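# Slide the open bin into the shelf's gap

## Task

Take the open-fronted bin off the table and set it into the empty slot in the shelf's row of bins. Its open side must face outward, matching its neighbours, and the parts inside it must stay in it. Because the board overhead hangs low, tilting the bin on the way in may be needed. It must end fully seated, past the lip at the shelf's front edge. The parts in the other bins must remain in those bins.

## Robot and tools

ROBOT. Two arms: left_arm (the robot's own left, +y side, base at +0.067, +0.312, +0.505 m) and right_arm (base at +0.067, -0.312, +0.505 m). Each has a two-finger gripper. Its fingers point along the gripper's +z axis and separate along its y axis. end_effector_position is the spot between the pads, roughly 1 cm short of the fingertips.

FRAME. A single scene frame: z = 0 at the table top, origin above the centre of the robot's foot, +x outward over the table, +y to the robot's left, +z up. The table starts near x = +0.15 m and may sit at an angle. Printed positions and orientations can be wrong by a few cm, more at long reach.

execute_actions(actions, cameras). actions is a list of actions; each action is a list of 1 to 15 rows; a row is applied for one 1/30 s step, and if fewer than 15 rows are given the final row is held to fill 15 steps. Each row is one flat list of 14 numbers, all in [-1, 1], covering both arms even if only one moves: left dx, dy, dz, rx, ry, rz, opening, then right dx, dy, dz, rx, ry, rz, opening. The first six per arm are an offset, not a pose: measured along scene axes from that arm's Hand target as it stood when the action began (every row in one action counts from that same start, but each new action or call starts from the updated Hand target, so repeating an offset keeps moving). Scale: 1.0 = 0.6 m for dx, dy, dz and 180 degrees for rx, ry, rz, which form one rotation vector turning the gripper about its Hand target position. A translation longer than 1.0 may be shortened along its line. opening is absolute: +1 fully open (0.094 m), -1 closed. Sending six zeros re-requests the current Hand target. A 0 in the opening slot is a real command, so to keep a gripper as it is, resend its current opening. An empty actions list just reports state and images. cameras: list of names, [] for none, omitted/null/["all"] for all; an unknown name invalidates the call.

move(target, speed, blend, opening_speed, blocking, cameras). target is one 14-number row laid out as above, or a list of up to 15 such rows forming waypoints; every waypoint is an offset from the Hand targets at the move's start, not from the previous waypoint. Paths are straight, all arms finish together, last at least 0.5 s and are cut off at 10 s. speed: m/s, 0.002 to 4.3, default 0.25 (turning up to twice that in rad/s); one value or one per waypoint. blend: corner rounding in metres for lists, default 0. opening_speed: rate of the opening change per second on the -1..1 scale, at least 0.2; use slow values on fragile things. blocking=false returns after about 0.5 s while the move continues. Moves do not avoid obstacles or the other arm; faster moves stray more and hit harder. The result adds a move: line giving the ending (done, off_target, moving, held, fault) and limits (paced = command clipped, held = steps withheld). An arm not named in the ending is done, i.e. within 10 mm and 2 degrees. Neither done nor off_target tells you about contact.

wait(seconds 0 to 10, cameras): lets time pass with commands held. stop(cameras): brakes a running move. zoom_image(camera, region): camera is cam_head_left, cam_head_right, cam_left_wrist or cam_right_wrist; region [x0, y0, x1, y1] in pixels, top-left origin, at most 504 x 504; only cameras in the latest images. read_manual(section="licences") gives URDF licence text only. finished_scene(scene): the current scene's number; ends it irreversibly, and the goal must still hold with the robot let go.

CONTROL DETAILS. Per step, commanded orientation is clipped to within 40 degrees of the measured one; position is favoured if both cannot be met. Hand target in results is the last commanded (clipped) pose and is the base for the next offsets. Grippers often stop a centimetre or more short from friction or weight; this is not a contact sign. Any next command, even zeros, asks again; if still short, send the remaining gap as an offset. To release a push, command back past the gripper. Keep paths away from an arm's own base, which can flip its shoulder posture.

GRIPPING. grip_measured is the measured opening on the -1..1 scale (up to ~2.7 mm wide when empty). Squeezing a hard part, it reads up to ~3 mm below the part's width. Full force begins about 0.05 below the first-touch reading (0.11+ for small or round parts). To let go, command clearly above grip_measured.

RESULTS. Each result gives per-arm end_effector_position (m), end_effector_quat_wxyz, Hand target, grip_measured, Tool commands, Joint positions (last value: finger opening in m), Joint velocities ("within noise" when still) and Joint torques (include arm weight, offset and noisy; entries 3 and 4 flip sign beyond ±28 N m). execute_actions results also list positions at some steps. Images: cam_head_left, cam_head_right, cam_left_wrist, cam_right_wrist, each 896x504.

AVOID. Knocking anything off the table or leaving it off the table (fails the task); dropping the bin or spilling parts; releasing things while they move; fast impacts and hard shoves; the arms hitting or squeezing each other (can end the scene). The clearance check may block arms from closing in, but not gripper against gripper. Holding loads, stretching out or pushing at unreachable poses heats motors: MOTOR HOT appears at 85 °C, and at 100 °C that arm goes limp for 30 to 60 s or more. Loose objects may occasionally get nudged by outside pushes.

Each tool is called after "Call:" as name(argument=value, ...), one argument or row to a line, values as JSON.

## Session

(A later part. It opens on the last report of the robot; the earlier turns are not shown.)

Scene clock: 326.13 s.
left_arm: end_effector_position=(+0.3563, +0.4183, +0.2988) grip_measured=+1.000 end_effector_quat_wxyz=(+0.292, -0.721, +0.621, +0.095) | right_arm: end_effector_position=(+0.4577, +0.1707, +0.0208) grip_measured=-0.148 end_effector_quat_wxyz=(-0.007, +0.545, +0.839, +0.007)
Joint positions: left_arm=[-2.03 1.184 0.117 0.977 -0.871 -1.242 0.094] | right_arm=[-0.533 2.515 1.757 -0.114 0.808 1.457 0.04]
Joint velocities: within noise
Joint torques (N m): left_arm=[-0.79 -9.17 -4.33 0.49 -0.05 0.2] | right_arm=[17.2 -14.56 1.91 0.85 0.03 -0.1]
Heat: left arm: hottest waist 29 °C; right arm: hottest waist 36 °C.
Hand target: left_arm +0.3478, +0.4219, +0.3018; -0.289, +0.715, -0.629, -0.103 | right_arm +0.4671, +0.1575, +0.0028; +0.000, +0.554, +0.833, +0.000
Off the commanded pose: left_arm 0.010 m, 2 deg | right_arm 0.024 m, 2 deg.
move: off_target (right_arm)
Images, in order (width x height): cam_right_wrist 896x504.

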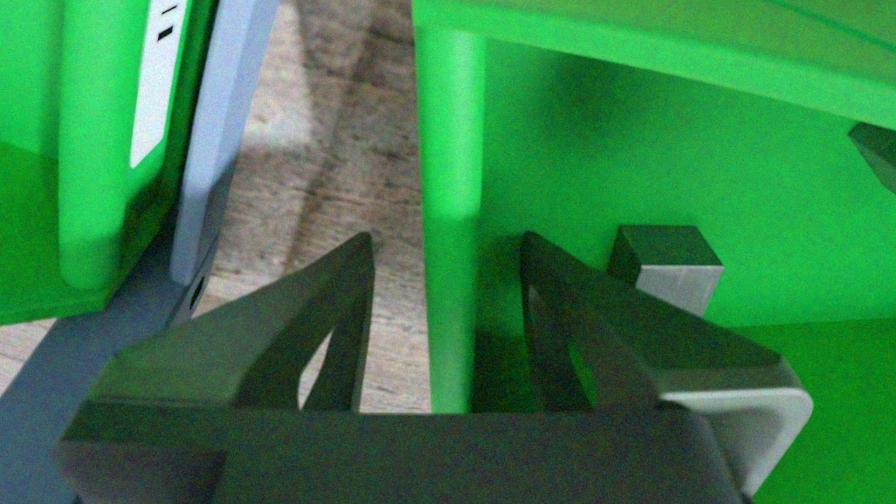

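Call:
move(
  target=[0,0,0,0,0,0,1, 0.003,-0.008,0.002,0,0,0,-1],
  speed=0.05,
  opening_speed=0.5,
  cameras=["cam_right_wrist","cam_head_left"],
)

Scene clock: 342.23 s.
left_arm: end_effector_position=(+0.3563, +0.4183, +0.2988) grip_measured=+1.000 end_effector_quat_wxyz=(+0.292, -0.721, +0.621, +0.095) | right_arm: end_effector_position=(+0.4585, +0.1710, +0.0208) grip_measured=-0.813 end_effector_quat_wxyz=(-0.006, +0.545, +0.838, +0.008)
Joint positions: left_arm=[-2.03 1.184 0.117 0.977 -0.871 -1.242 0.094] | right_arm=[-0.533 2.515 1.757 -0.11 0.807 1.455 0.009]
Joint velocities: within noise
Joint torques (N m): left_arm=[-0.73 -9.11 -4.31 0.47 -0.05 0.2] | right_arm=[16.85 -15.74 0.85 0.84 -0.07 -0.13]
Heat: left arm: hottest waist 29 °C; right arm: hottest waist 36 °C.
Hand target: left_arm +0.3478, +0.4219, +0.3018; -0.289, +0.715, -0.629, -0.103 | right_arm +0.4687, +0.1528, +0.0040; +0.000, +0.554, +0.833, +0.001
Off the commanded pose: left_arm 0.010 m, 2 deg | right_arm 0.027 m, 2 deg.
move: off_target (right_arm)
Images, in order (width x height): cam_head_left 896x504, cam_right_wrist 896x504.

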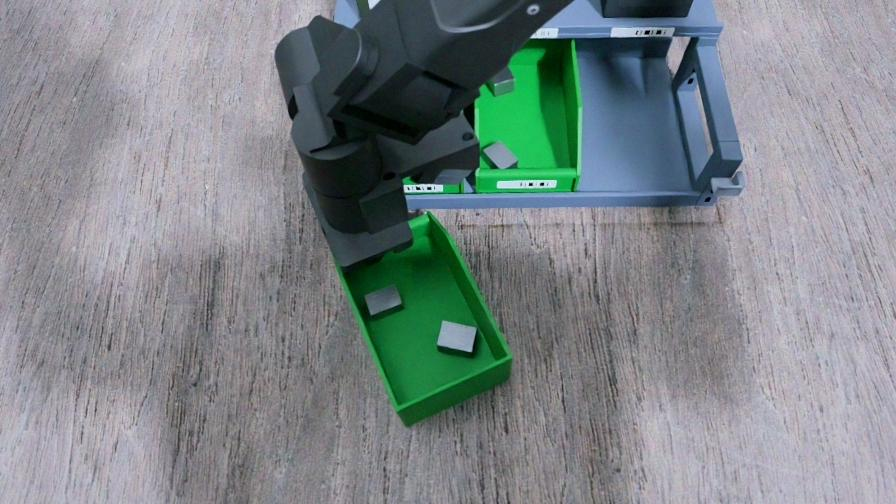

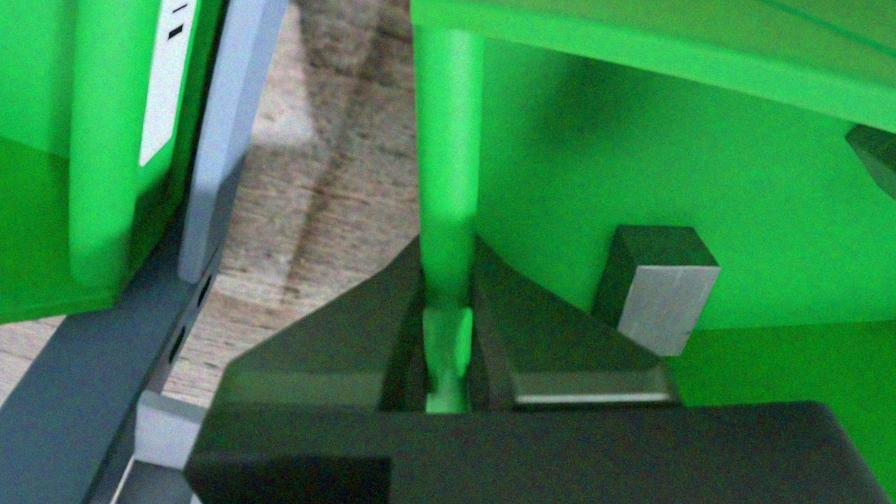

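Call:
move(
  target=[0,0,0,0,0,0,1, 0,0,0.07,0,0,0,-1],
  speed=0.06,
)

Call:
zoom_image(
  camera="cam_head_left",
  region=[300, 150, 540, 440],
)

Scene clock: 347.07 s.
left_arm: end_effector_position=(+0.3563, +0.4183, +0.2988) grip_measured=+1.000 end_effector_quat_wxyz=(+0.292, -0.721, +0.621, +0.095) | right_arm: end_effector_position=(+0.4638, +0.1501, +0.0334) grip_measured=-0.814 end_effector_quat_wxyz=(+0.000, +0.552, +0.834, -0.002)
Joint positions: left_arm=[-2.03 1.184 0.117 0.977 -0.871 -1.242 0.094] | right_arm=[-0.537 2.457 1.688 -0.108 0.828 1.476 0.009]
Joint velocities: within noise
Joint torques (N m): left_arm=[-0.79 -9.11 -4.31 0.47 -0.05 0.2] | right_arm=[20.31 -17.2 -0.38 -0.28 0.29 0.15]
Heat: left arm: hottest waist 28 °C; right arm: hottest waist 36 °C.
Hand target: left_arm +0.3478, +0.4219, +0.3018; -0.289, +0.715, -0.629, -0.103 | right_arm +0.4689, +0.1528, +0.0461; +0.000, +0.554, +0.833, +0.001
Off the commanded pose: left_arm 0.010 m, 2 deg | right_arm 0.014 m, 0 deg.
move: off_target (right_arm)

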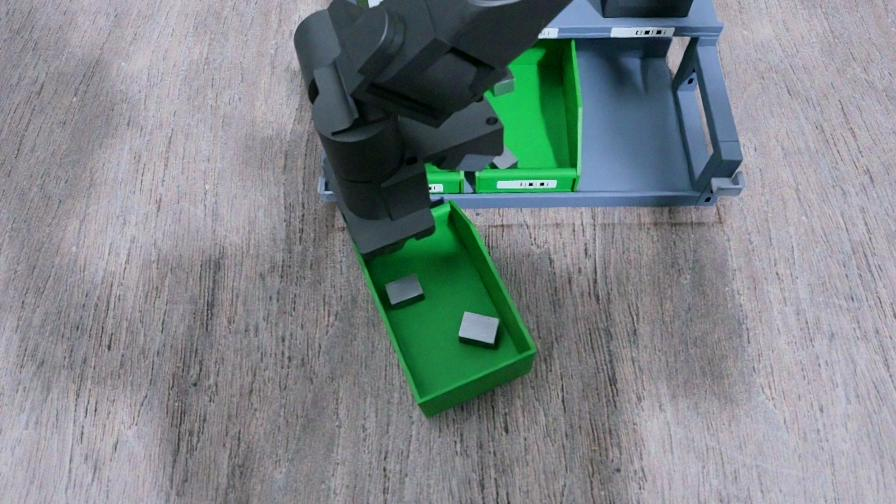

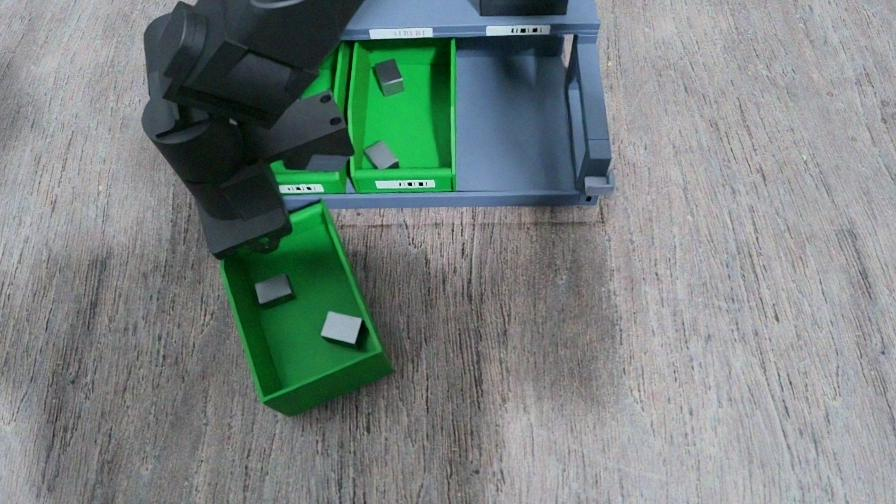

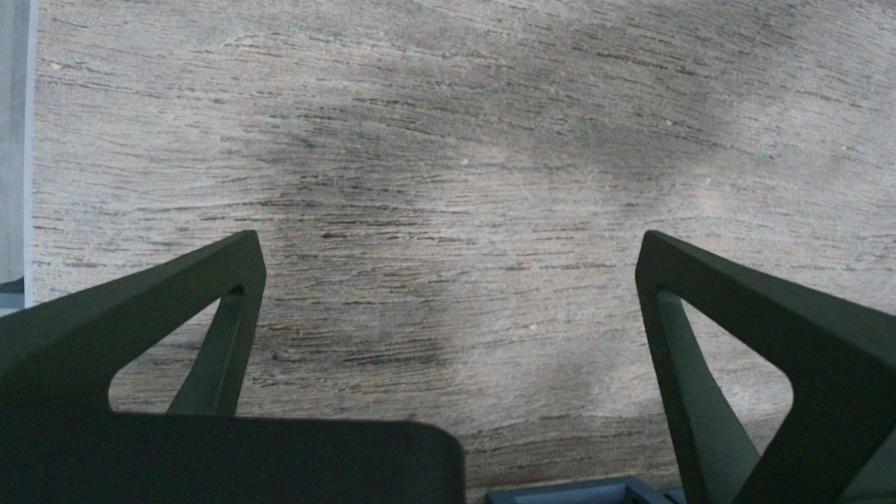

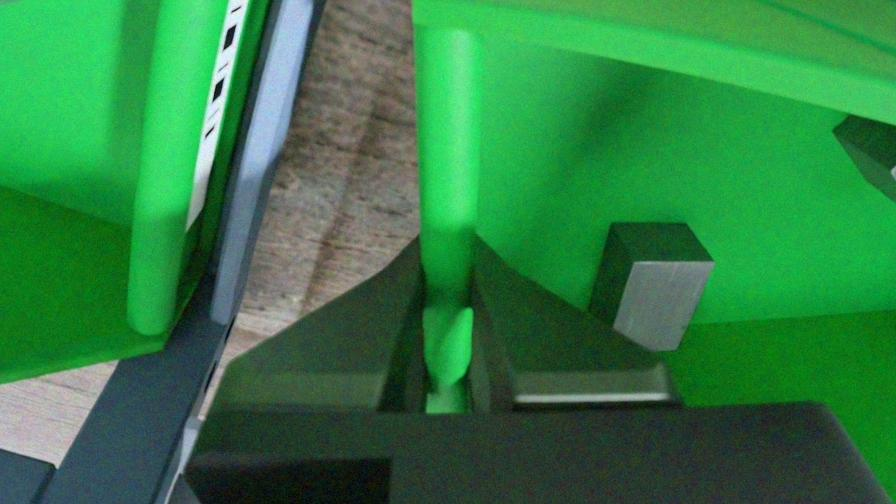

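Scaled by 1.738 from the camera's 896x504 image, which has a finer 1280x720 frame.

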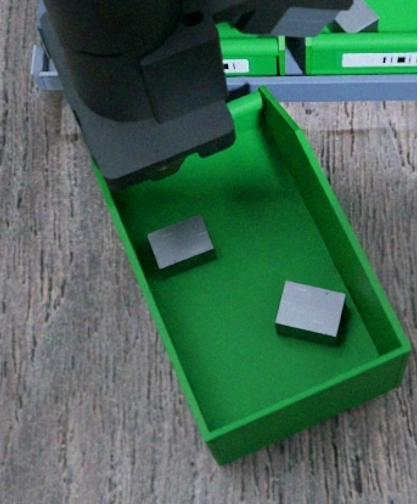

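Call:
move(
  target=[
    [0,0,0,0,0,0,1, -0.065,-0.038,0.173,0,0,0,-1],
    [0,0,0,0,0,0,1, -0.165,-0.188,0.2065,0,0,0.444,-1],
    [0,0,0,0,0,0,1, -0.1815,-0.305,0.2065,0,0,0.874,-1],
  ],
  speed=0.22,
  blend=0.03,
)

Call:
zoom_image(
  camera="cam_right_wrist",
  region=[200, 0, 700, 420],
)

Scene clock: 365.77 s.
left_arm: end_effector_position=(+0.3563, +0.4183, +0.2988) grip_measured=+1.000 end_effector_quat_wxyz=(+0.292, -0.721, +0.621, +0.095) | right_arm: end_effector_position=(+0.3544, -0.0245, +0.1656) grip_measured=-0.814 end_effector_quat_wxyz=(-0.006, -0.708, +0.706, +0.003)
Joint positions: left_arm=[-2.03 1.184 0.117 0.977 -0.871 -1.242 0.094] | right_arm=[-0.524 1.996 0.842 0.252 0.833 -1.243 0.009]
Joint velocities: within noise
Joint torques (N m): left_arm=[-0.79 -9.17 -4.3 0.47 -0.05 0.2] | right_arm=[12.45 -13.92 -2.92 0.91 -0.19 -0.15]
Heat: left arm: hottest waist 28 °C; right arm: hottest waist 36 °C.
Hand target: left_arm +0.3478, +0.4219, +0.3018; -0.289, +0.715, -0.629, -0.103 | right_arm +0.3600, -0.0303, +0.1699; +0.001, +0.707, -0.707, +0.000
Off the commanded pose: left_arm 0.010 m, 2 deg | right_arm 0.009 m, 1 deg.
move: done

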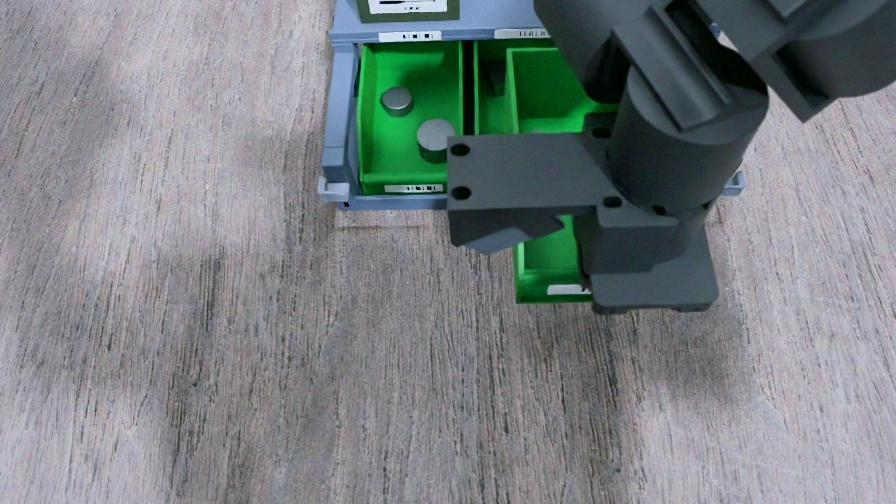

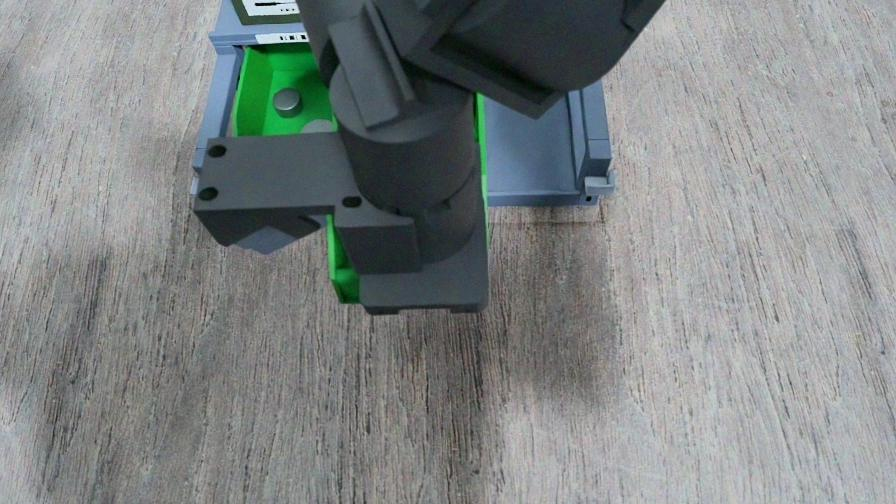

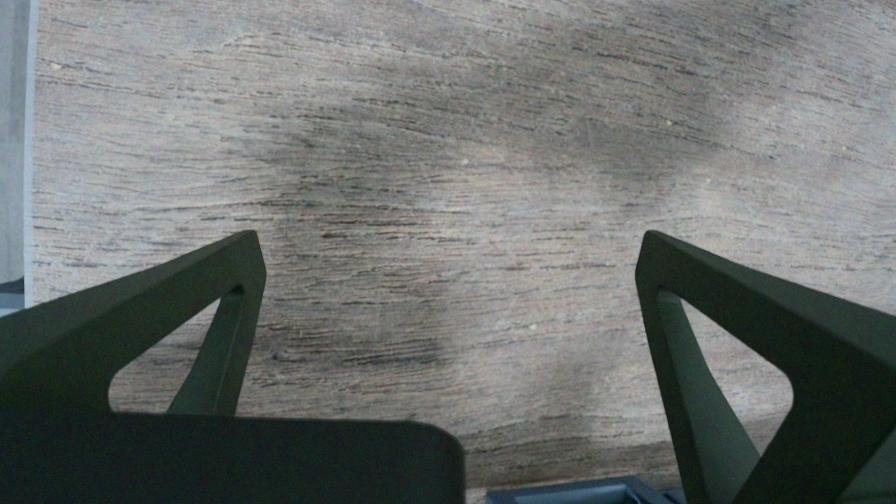

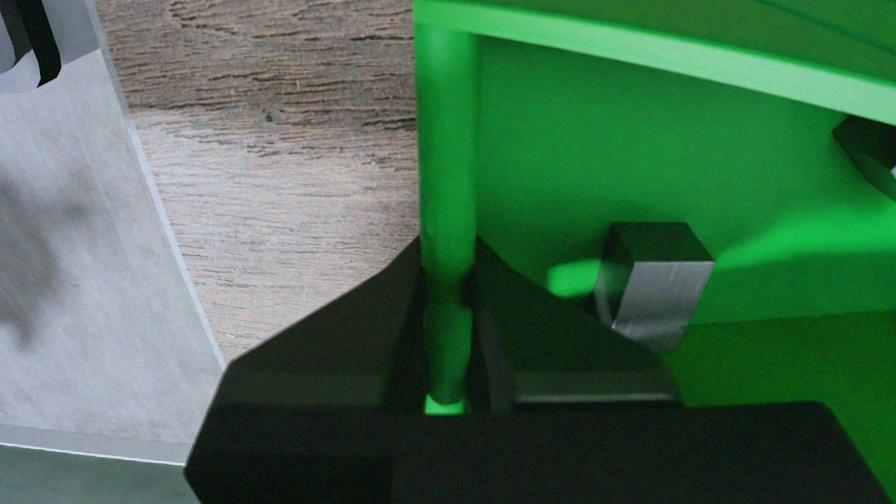

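Scaled by 1.008 from the camera's 896x504 image, which has a finer 1280x720 frame.

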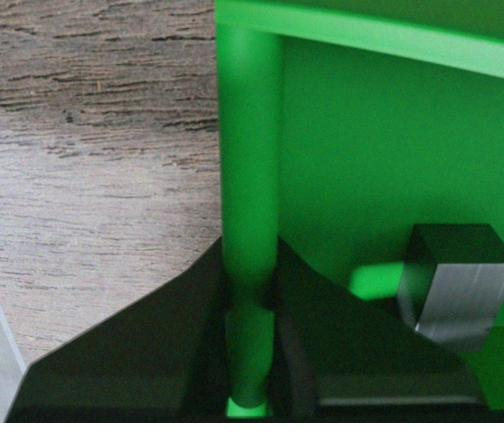

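Call:
move(
  target=[0,0,0,0,0,0,1, 0.0667,-0.093,-0.0667,0,0.0833,0,-1],
  speed=0.15,
)

Call:
zoom_image(
  camera="cam_head_left",
  region=[450, 0, 810, 300],
)

Call:
zoom_image(
  camera="cam_head_right",
  region=[300, 0, 660, 300],
)

Scene clock: 392.43 s.
left_arm: end_effector_position=(+0.3563, +0.4183, +0.2988) grip_measured=+1.000 end_effector_quat_wxyz=(+0.292, -0.721, +0.621, +0.095) | right_arm: end_effector_position=(+0.3871, -0.0845, +0.1272) grip_measured=-0.814 end_effector_quat_wxyz=(-0.099, -0.707, +0.693, +0.096)
Joint positions: left_arm=[-2.03 1.184 0.117 0.977 -0.871 -1.242 0.094] | right_arm=[-0.71 1.897 0.976 -0.178 0.645 -1.244 0.009]
Joint velocities: within noise
Joint torques (N m): left_arm=[-0.73 -9.11 -4.31 0.47 -0.05 0.2] | right_arm=[11.52 -15.44 -1.03 -0.44 -0.24 0.01]
Heat: left arm: hottest waist 28 °C; right arm: hottest waist 34 °C.
Hand target: left_arm +0.3478, +0.4219, +0.3018; -0.289, +0.715, -0.629, -0.103 | right_arm +0.3998, -0.0860, +0.1299; +0.093, +0.701, -0.701, -0.092
Off the commanded pose: left_arm 0.010 m, 2 deg | right_arm 0.013 m, 1 deg.
move: off_target (right_arm)

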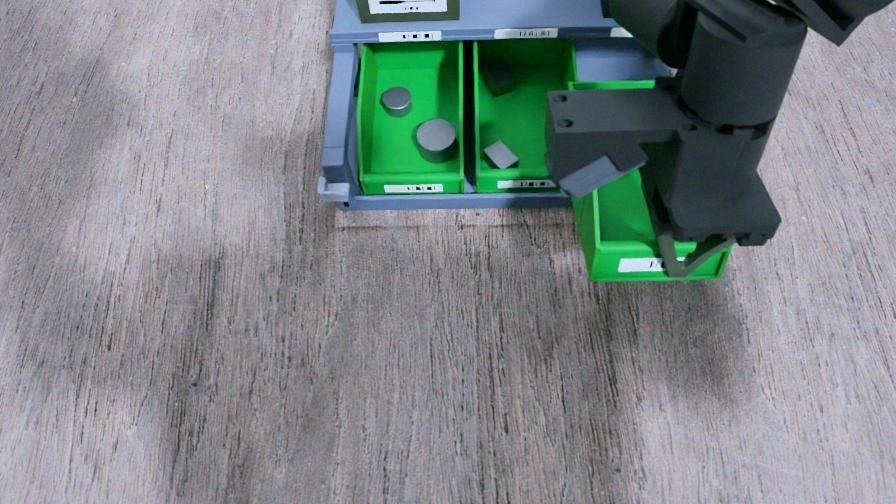

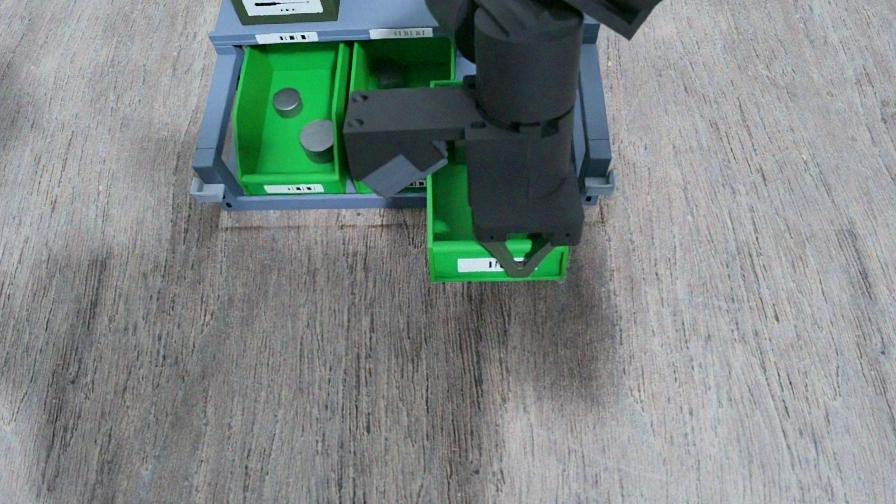

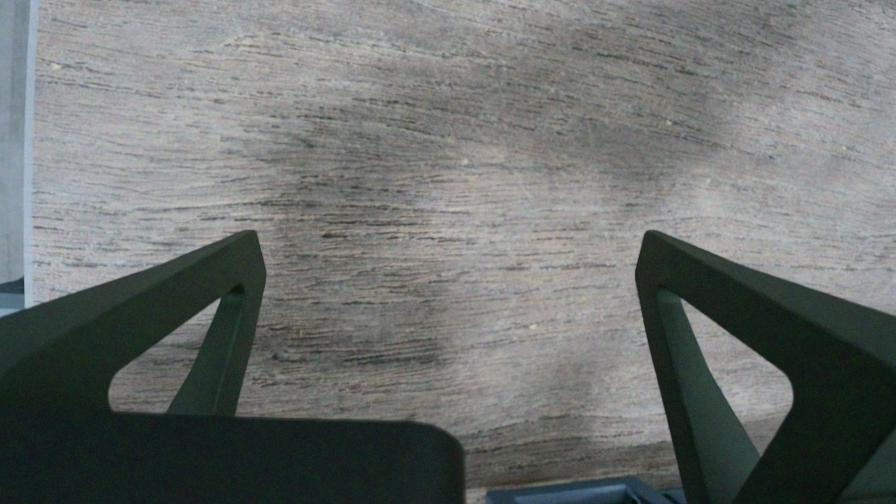

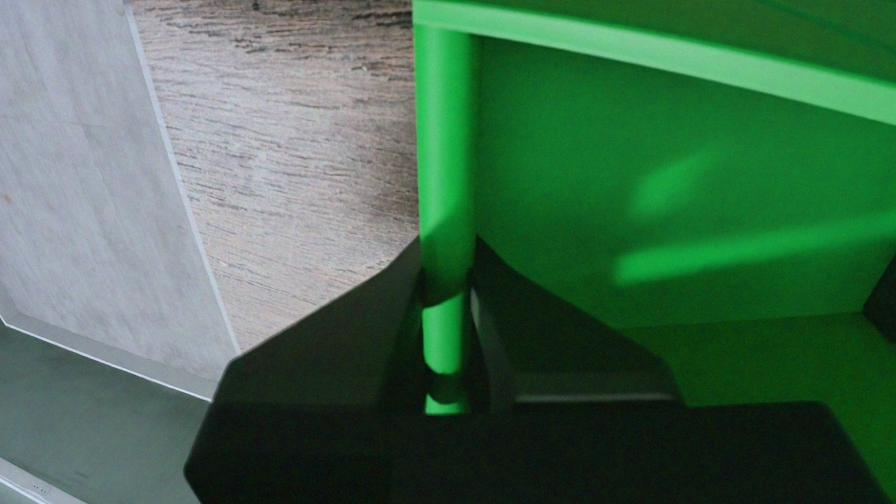

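Scaled by 1.400 from the camera's 896x504 image, which has a finer 1280x720 frame.

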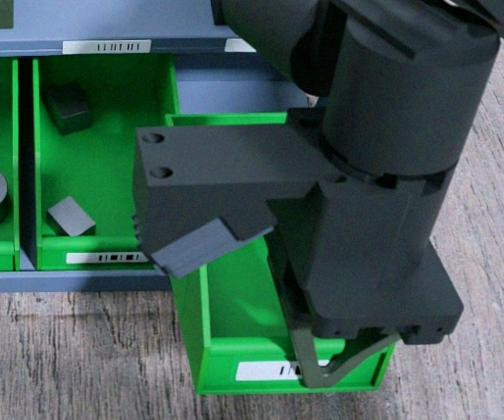

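Scaled by 1.400 from the camera's 896x504 image, which has a finer 1280x720 frame.

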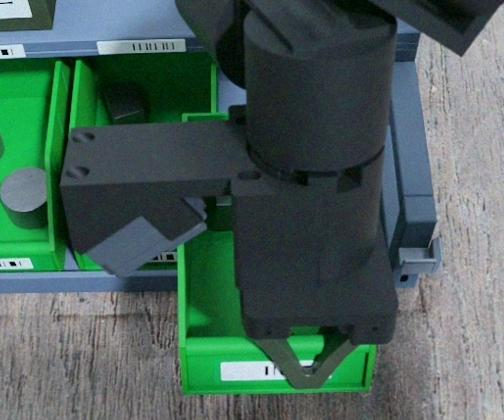

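Call:
move(
  target=[0,0,0,0,0,0,1, 0.108,-0.003,0.022,0,0,0,-1],
  speed=0.1,
)

Call:
zoom_image(
  camera="cam_head_left",
  region=[450, 0, 810, 300],
)

Call:
zoom_image(
  camera="cam_head_right",
  region=[300, 0, 660, 300],
)

Call:
zoom_image(
  camera="cam_right_wrist",
  region=[100, 0, 600, 260],
)

Scene clock: 401.83 s.
left_arm: end_effector_position=(+0.3563, +0.4183, +0.2988) grip_measured=+1.000 end_effector_quat_wxyz=(+0.292, -0.721, +0.621, +0.095) | right_arm: end_effector_position=(+0.4115, -0.0908, +0.1390) grip_measured=-0.814 end_effector_quat_wxyz=(-0.129, -0.723, +0.669, +0.116)
Joint positions: left_arm=[-2.03 1.184 0.117 0.977 -0.871 -1.242 0.094] | right_arm=[-0.71 1.862 1.061 -0.39 0.642 -1.244 0.009]
Joint velocities: within noise
Joint torques (N m): left_arm=[-0.79 -9.11 -4.3 0.46 -0.05 0.2] | right_arm=[11.87 -18.49 2.51 0.53 -0.11 0.03]
Heat: left arm: hottest waist 28 °C; right arm: hottest waist 34 °C.
Hand target: left_arm +0.3478, +0.4219, +0.3018; -0.289, +0.715, -0.629, -0.103 | right_arm +0.4648, -0.0878, +0.1431; +0.093, +0.701, -0.701, -0.092
Off the commanded pose: left_arm 0.010 m, 2 deg | right_arm 0.053 m, 7 deg.
move: off_target (right_arm)

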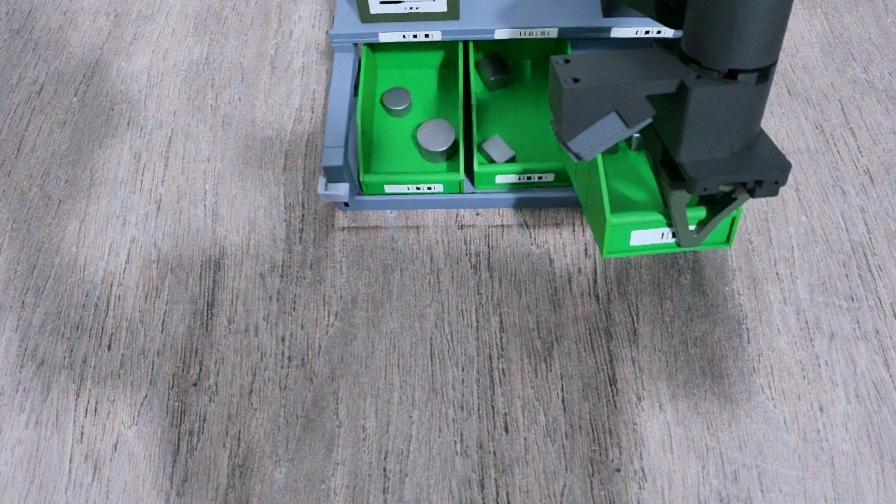

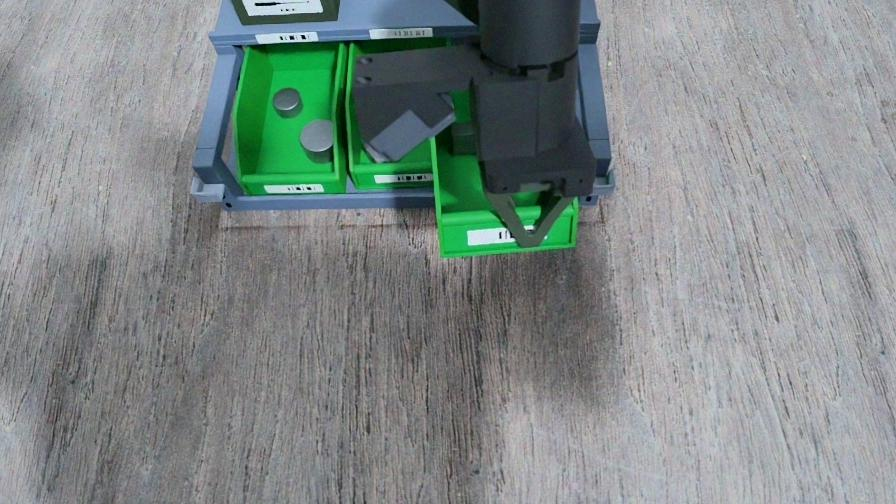

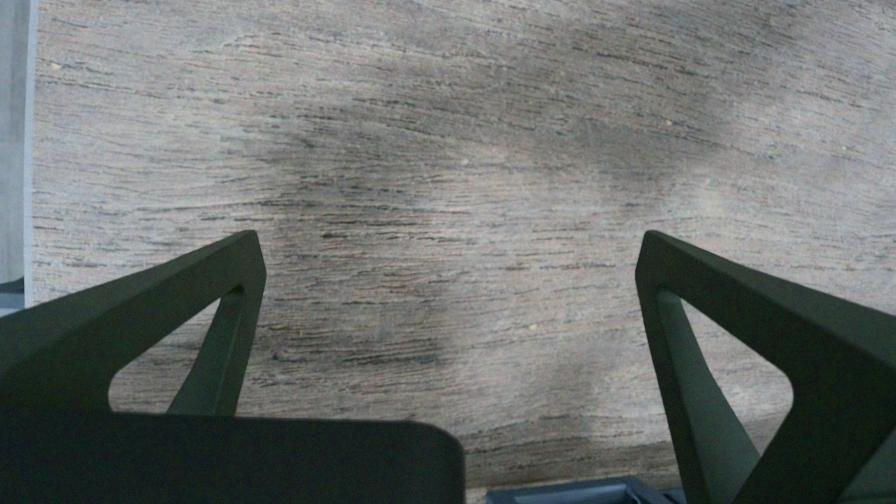

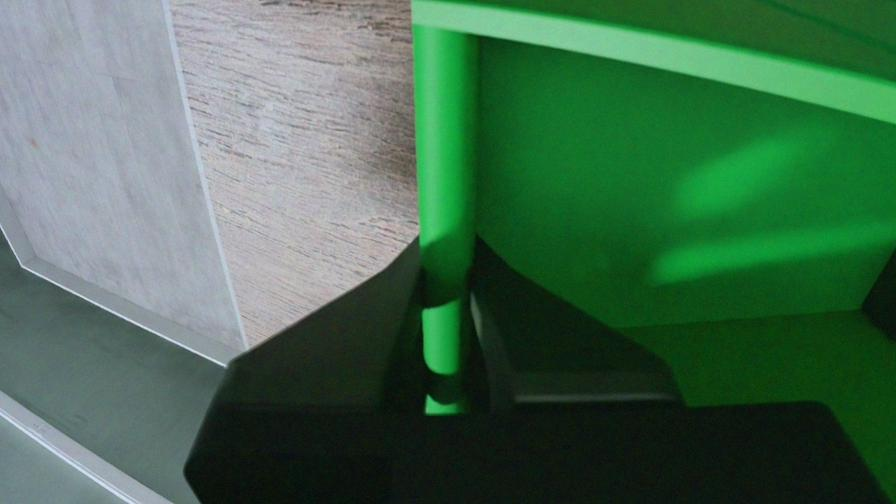

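Scaled by 1.400 from the camera's 896x504 image, which has a finer 1280x720 frame.

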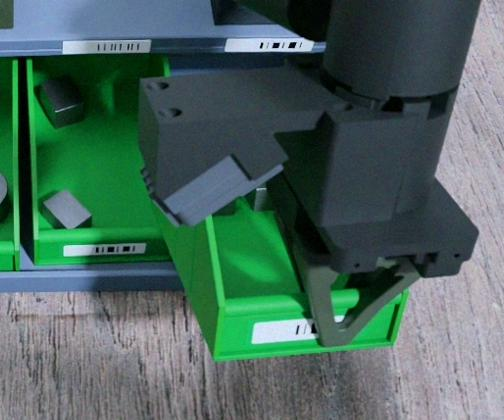

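Scaled by 1.400 from the camera's 896x504 image, which has a finer 1280x720 frame.

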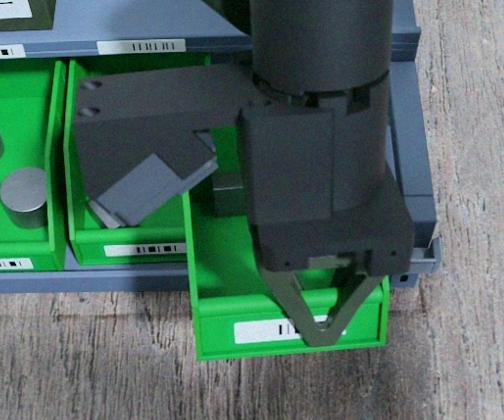

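Scaled by 1.008 from the camera's 896x504 image, which has a finer 1280x720 frame.

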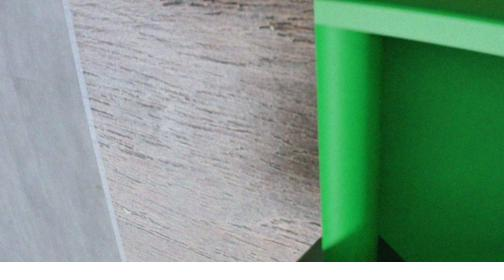

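Call:
move(
  target=[0,0,0,0,0,0,1, -0.15,0,0.08,0,0,0,-1],
  speed=0.15,
)

Call:
zoom_image(
  camera="cam_head_left",
  region=[450, 0, 810, 300],
)

Call:
zoom_image(
  camera="cam_head_right",
  region=[300, 0, 660, 300],
)

Scene clock: 407.30 s.
left_arm: end_effector_position=(+0.3563, +0.4183, +0.2988) grip_measured=+1.000 end_effector_quat_wxyz=(+0.292, -0.721, +0.621, +0.095) | right_arm: end_effector_position=(+0.3646, -0.0980, +0.1795) grip_measured=-0.814 end_effector_quat_wxyz=(-0.112, -0.704, +0.694, +0.097)
Joint positions: left_arm=[-2.03 1.184 0.117 0.977 -0.871 -1.242 0.094] | right_arm=[-0.646 1.784 0.859 -0.248 0.681 -1.145 0.009]
Joint velocities: within noise
Joint torques (N m): left_arm=[-0.79 -9.17 -4.31 0.47 -0.05 0.2] | right_arm=[13.39 -14.62 -1.59 0.27 -0.02 0.11]
Heat: left arm: hottest waist 28 °C; right arm: hottest waist 34 °C.
Hand target: left_arm +0.3478, +0.4219, +0.3018; -0.289, +0.715, -0.629, -0.103 | right_arm +0.3746, -0.0879, +0.1911; +0.093, +0.701, -0.701, -0.092
Off the commanded pose: left_arm 0.010 m, 2 deg | right_arm 0.019 m, 2 deg.
move: off_target (right_arm)

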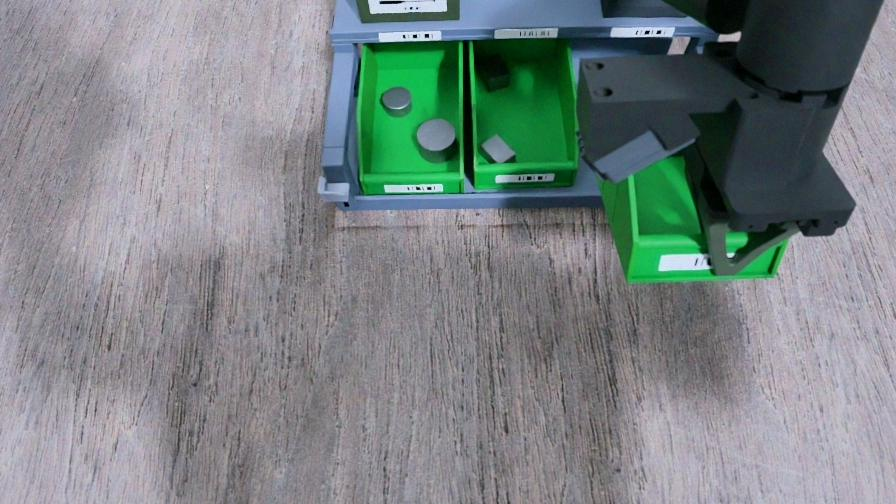

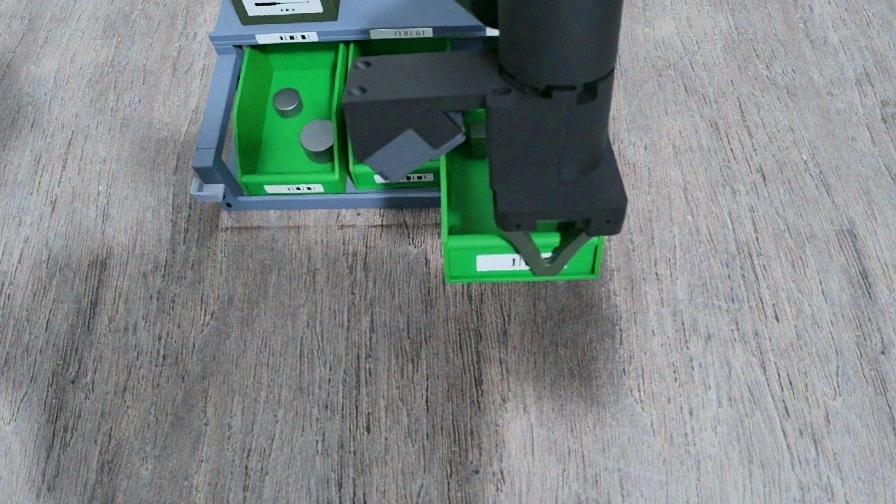

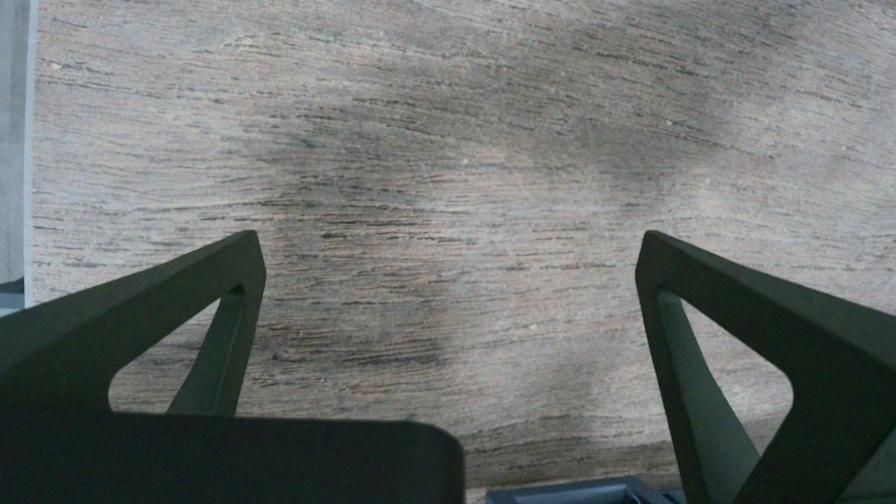

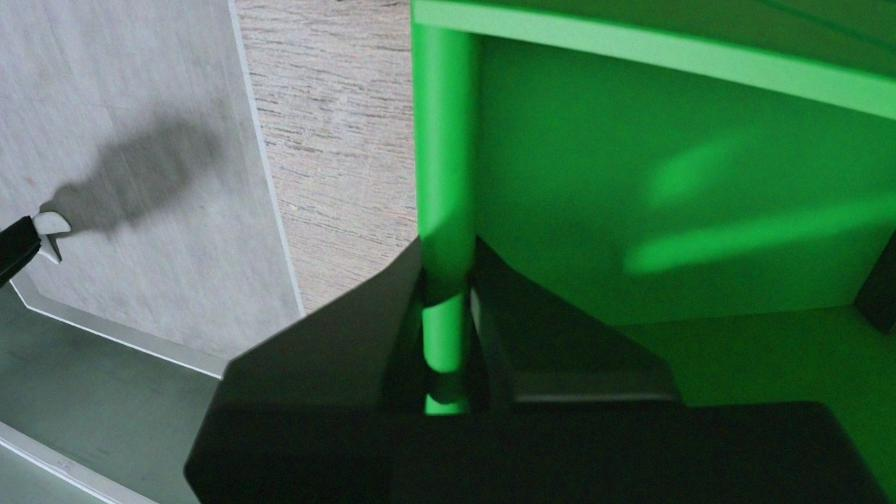

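Scaled by 1.400 from the camera's 896x504 image, which has a finer 1280x720 frame.

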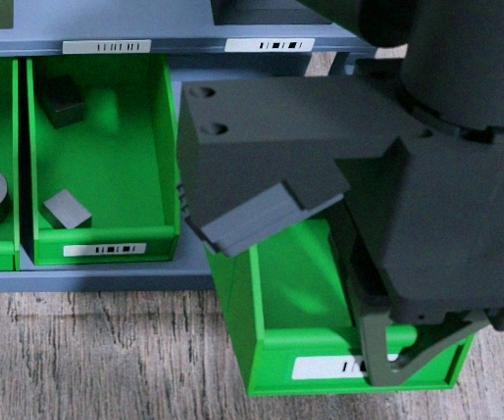

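Scaled by 1.400 from the camera's 896x504 image, which has a finer 1280x720 frame.

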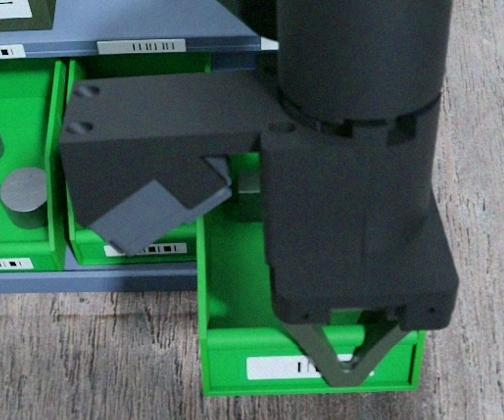

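Call:
move(
  target=[0,0,0,0,0,0,1, 0.087,-0.025,-0.04,0,0,0,-1],
  speed=0.12,
)

Call:
zoom_image(
  camera="cam_head_left",
  region=[450, 0, 810, 300],
)

Call:
zoom_image(
  camera="cam_head_right",
  region=[300, 0, 660, 300],
)

Scene clock: 443.53 s.
left_arm: end_effector_position=(+0.3563, +0.4183, +0.2988) grip_measured=+1.000 end_effector_quat_wxyz=(+0.292, -0.721, +0.621, +0.095) | right_arm: end_effector_position=(+0.4168, -0.1020, +0.1623) grip_measured=-0.814 end_effector_quat_wxyz=(-0.100, -0.699, +0.702, +0.094)
Joint positions: left_arm=[-2.03 1.184 0.117 0.977 -0.871 -1.242 0.094] | right_arm=[-0.695 1.774 0.965 -0.298 0.654 -1.203 0.009]
Joint velocities: within noise
Joint torques (N m): left_arm=[-0.85 -9.05 -4.31 0.47 -0.05 0.19] | right_arm=[11.46 -15.91 -0.46 -0.42 -0.24 -0.19]
Heat: left arm: hottest waist 28 °C; right arm: hottest waist 33 °C.
Hand target: left_arm +0.3478, +0.4219, +0.3018; -0.289, +0.715, -0.629, -0.103 | right_arm +0.4270, -0.1028, +0.1672; +0.093, +0.701, -0.701, -0.092
Off the commanded pose: left_arm 0.010 m, 2 deg | right_arm 0.011 m, 1 deg.
move: off_target (right_arm)

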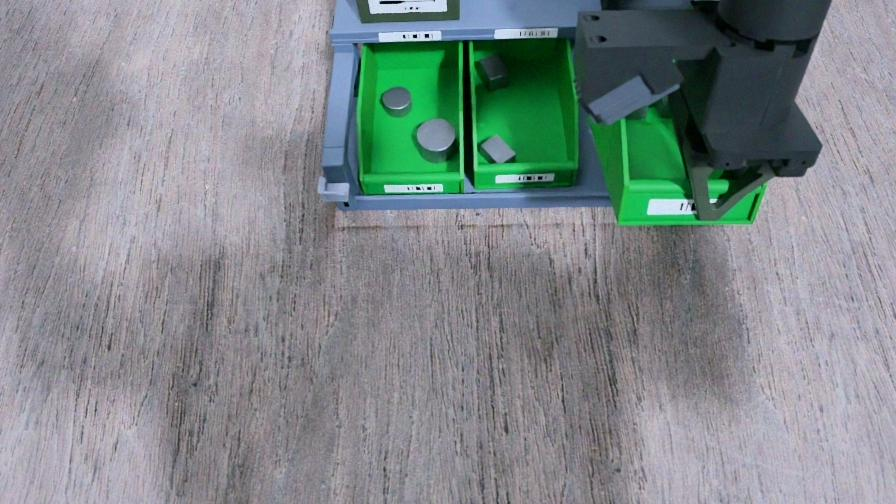

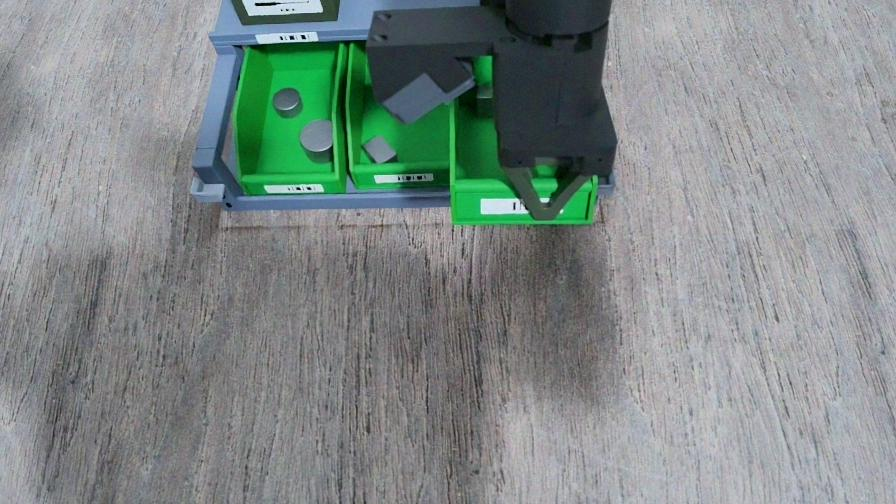

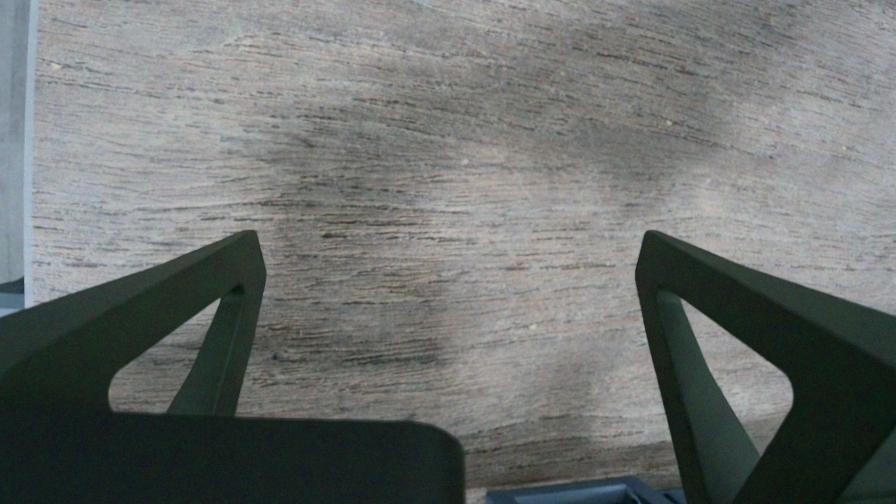

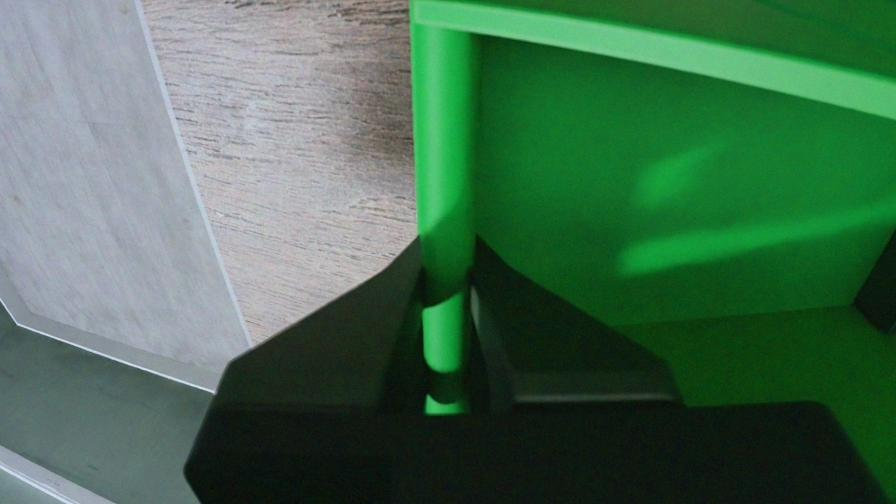

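Scaled by 1.400 from the camera's 896x504 image, which has a finer 1280x720 frame.

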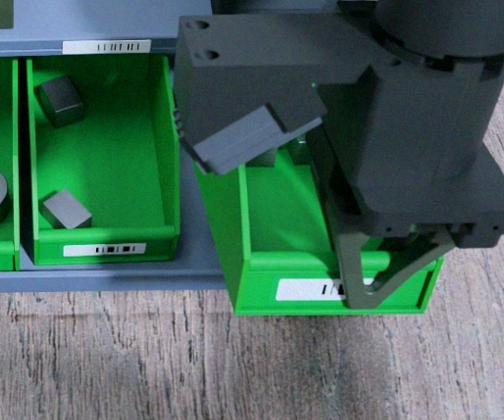

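Scaled by 1.400 from the camera's 896x504 image, which has a finer 1280x720 frame.

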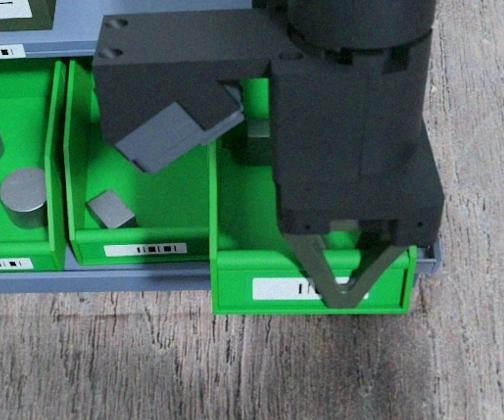

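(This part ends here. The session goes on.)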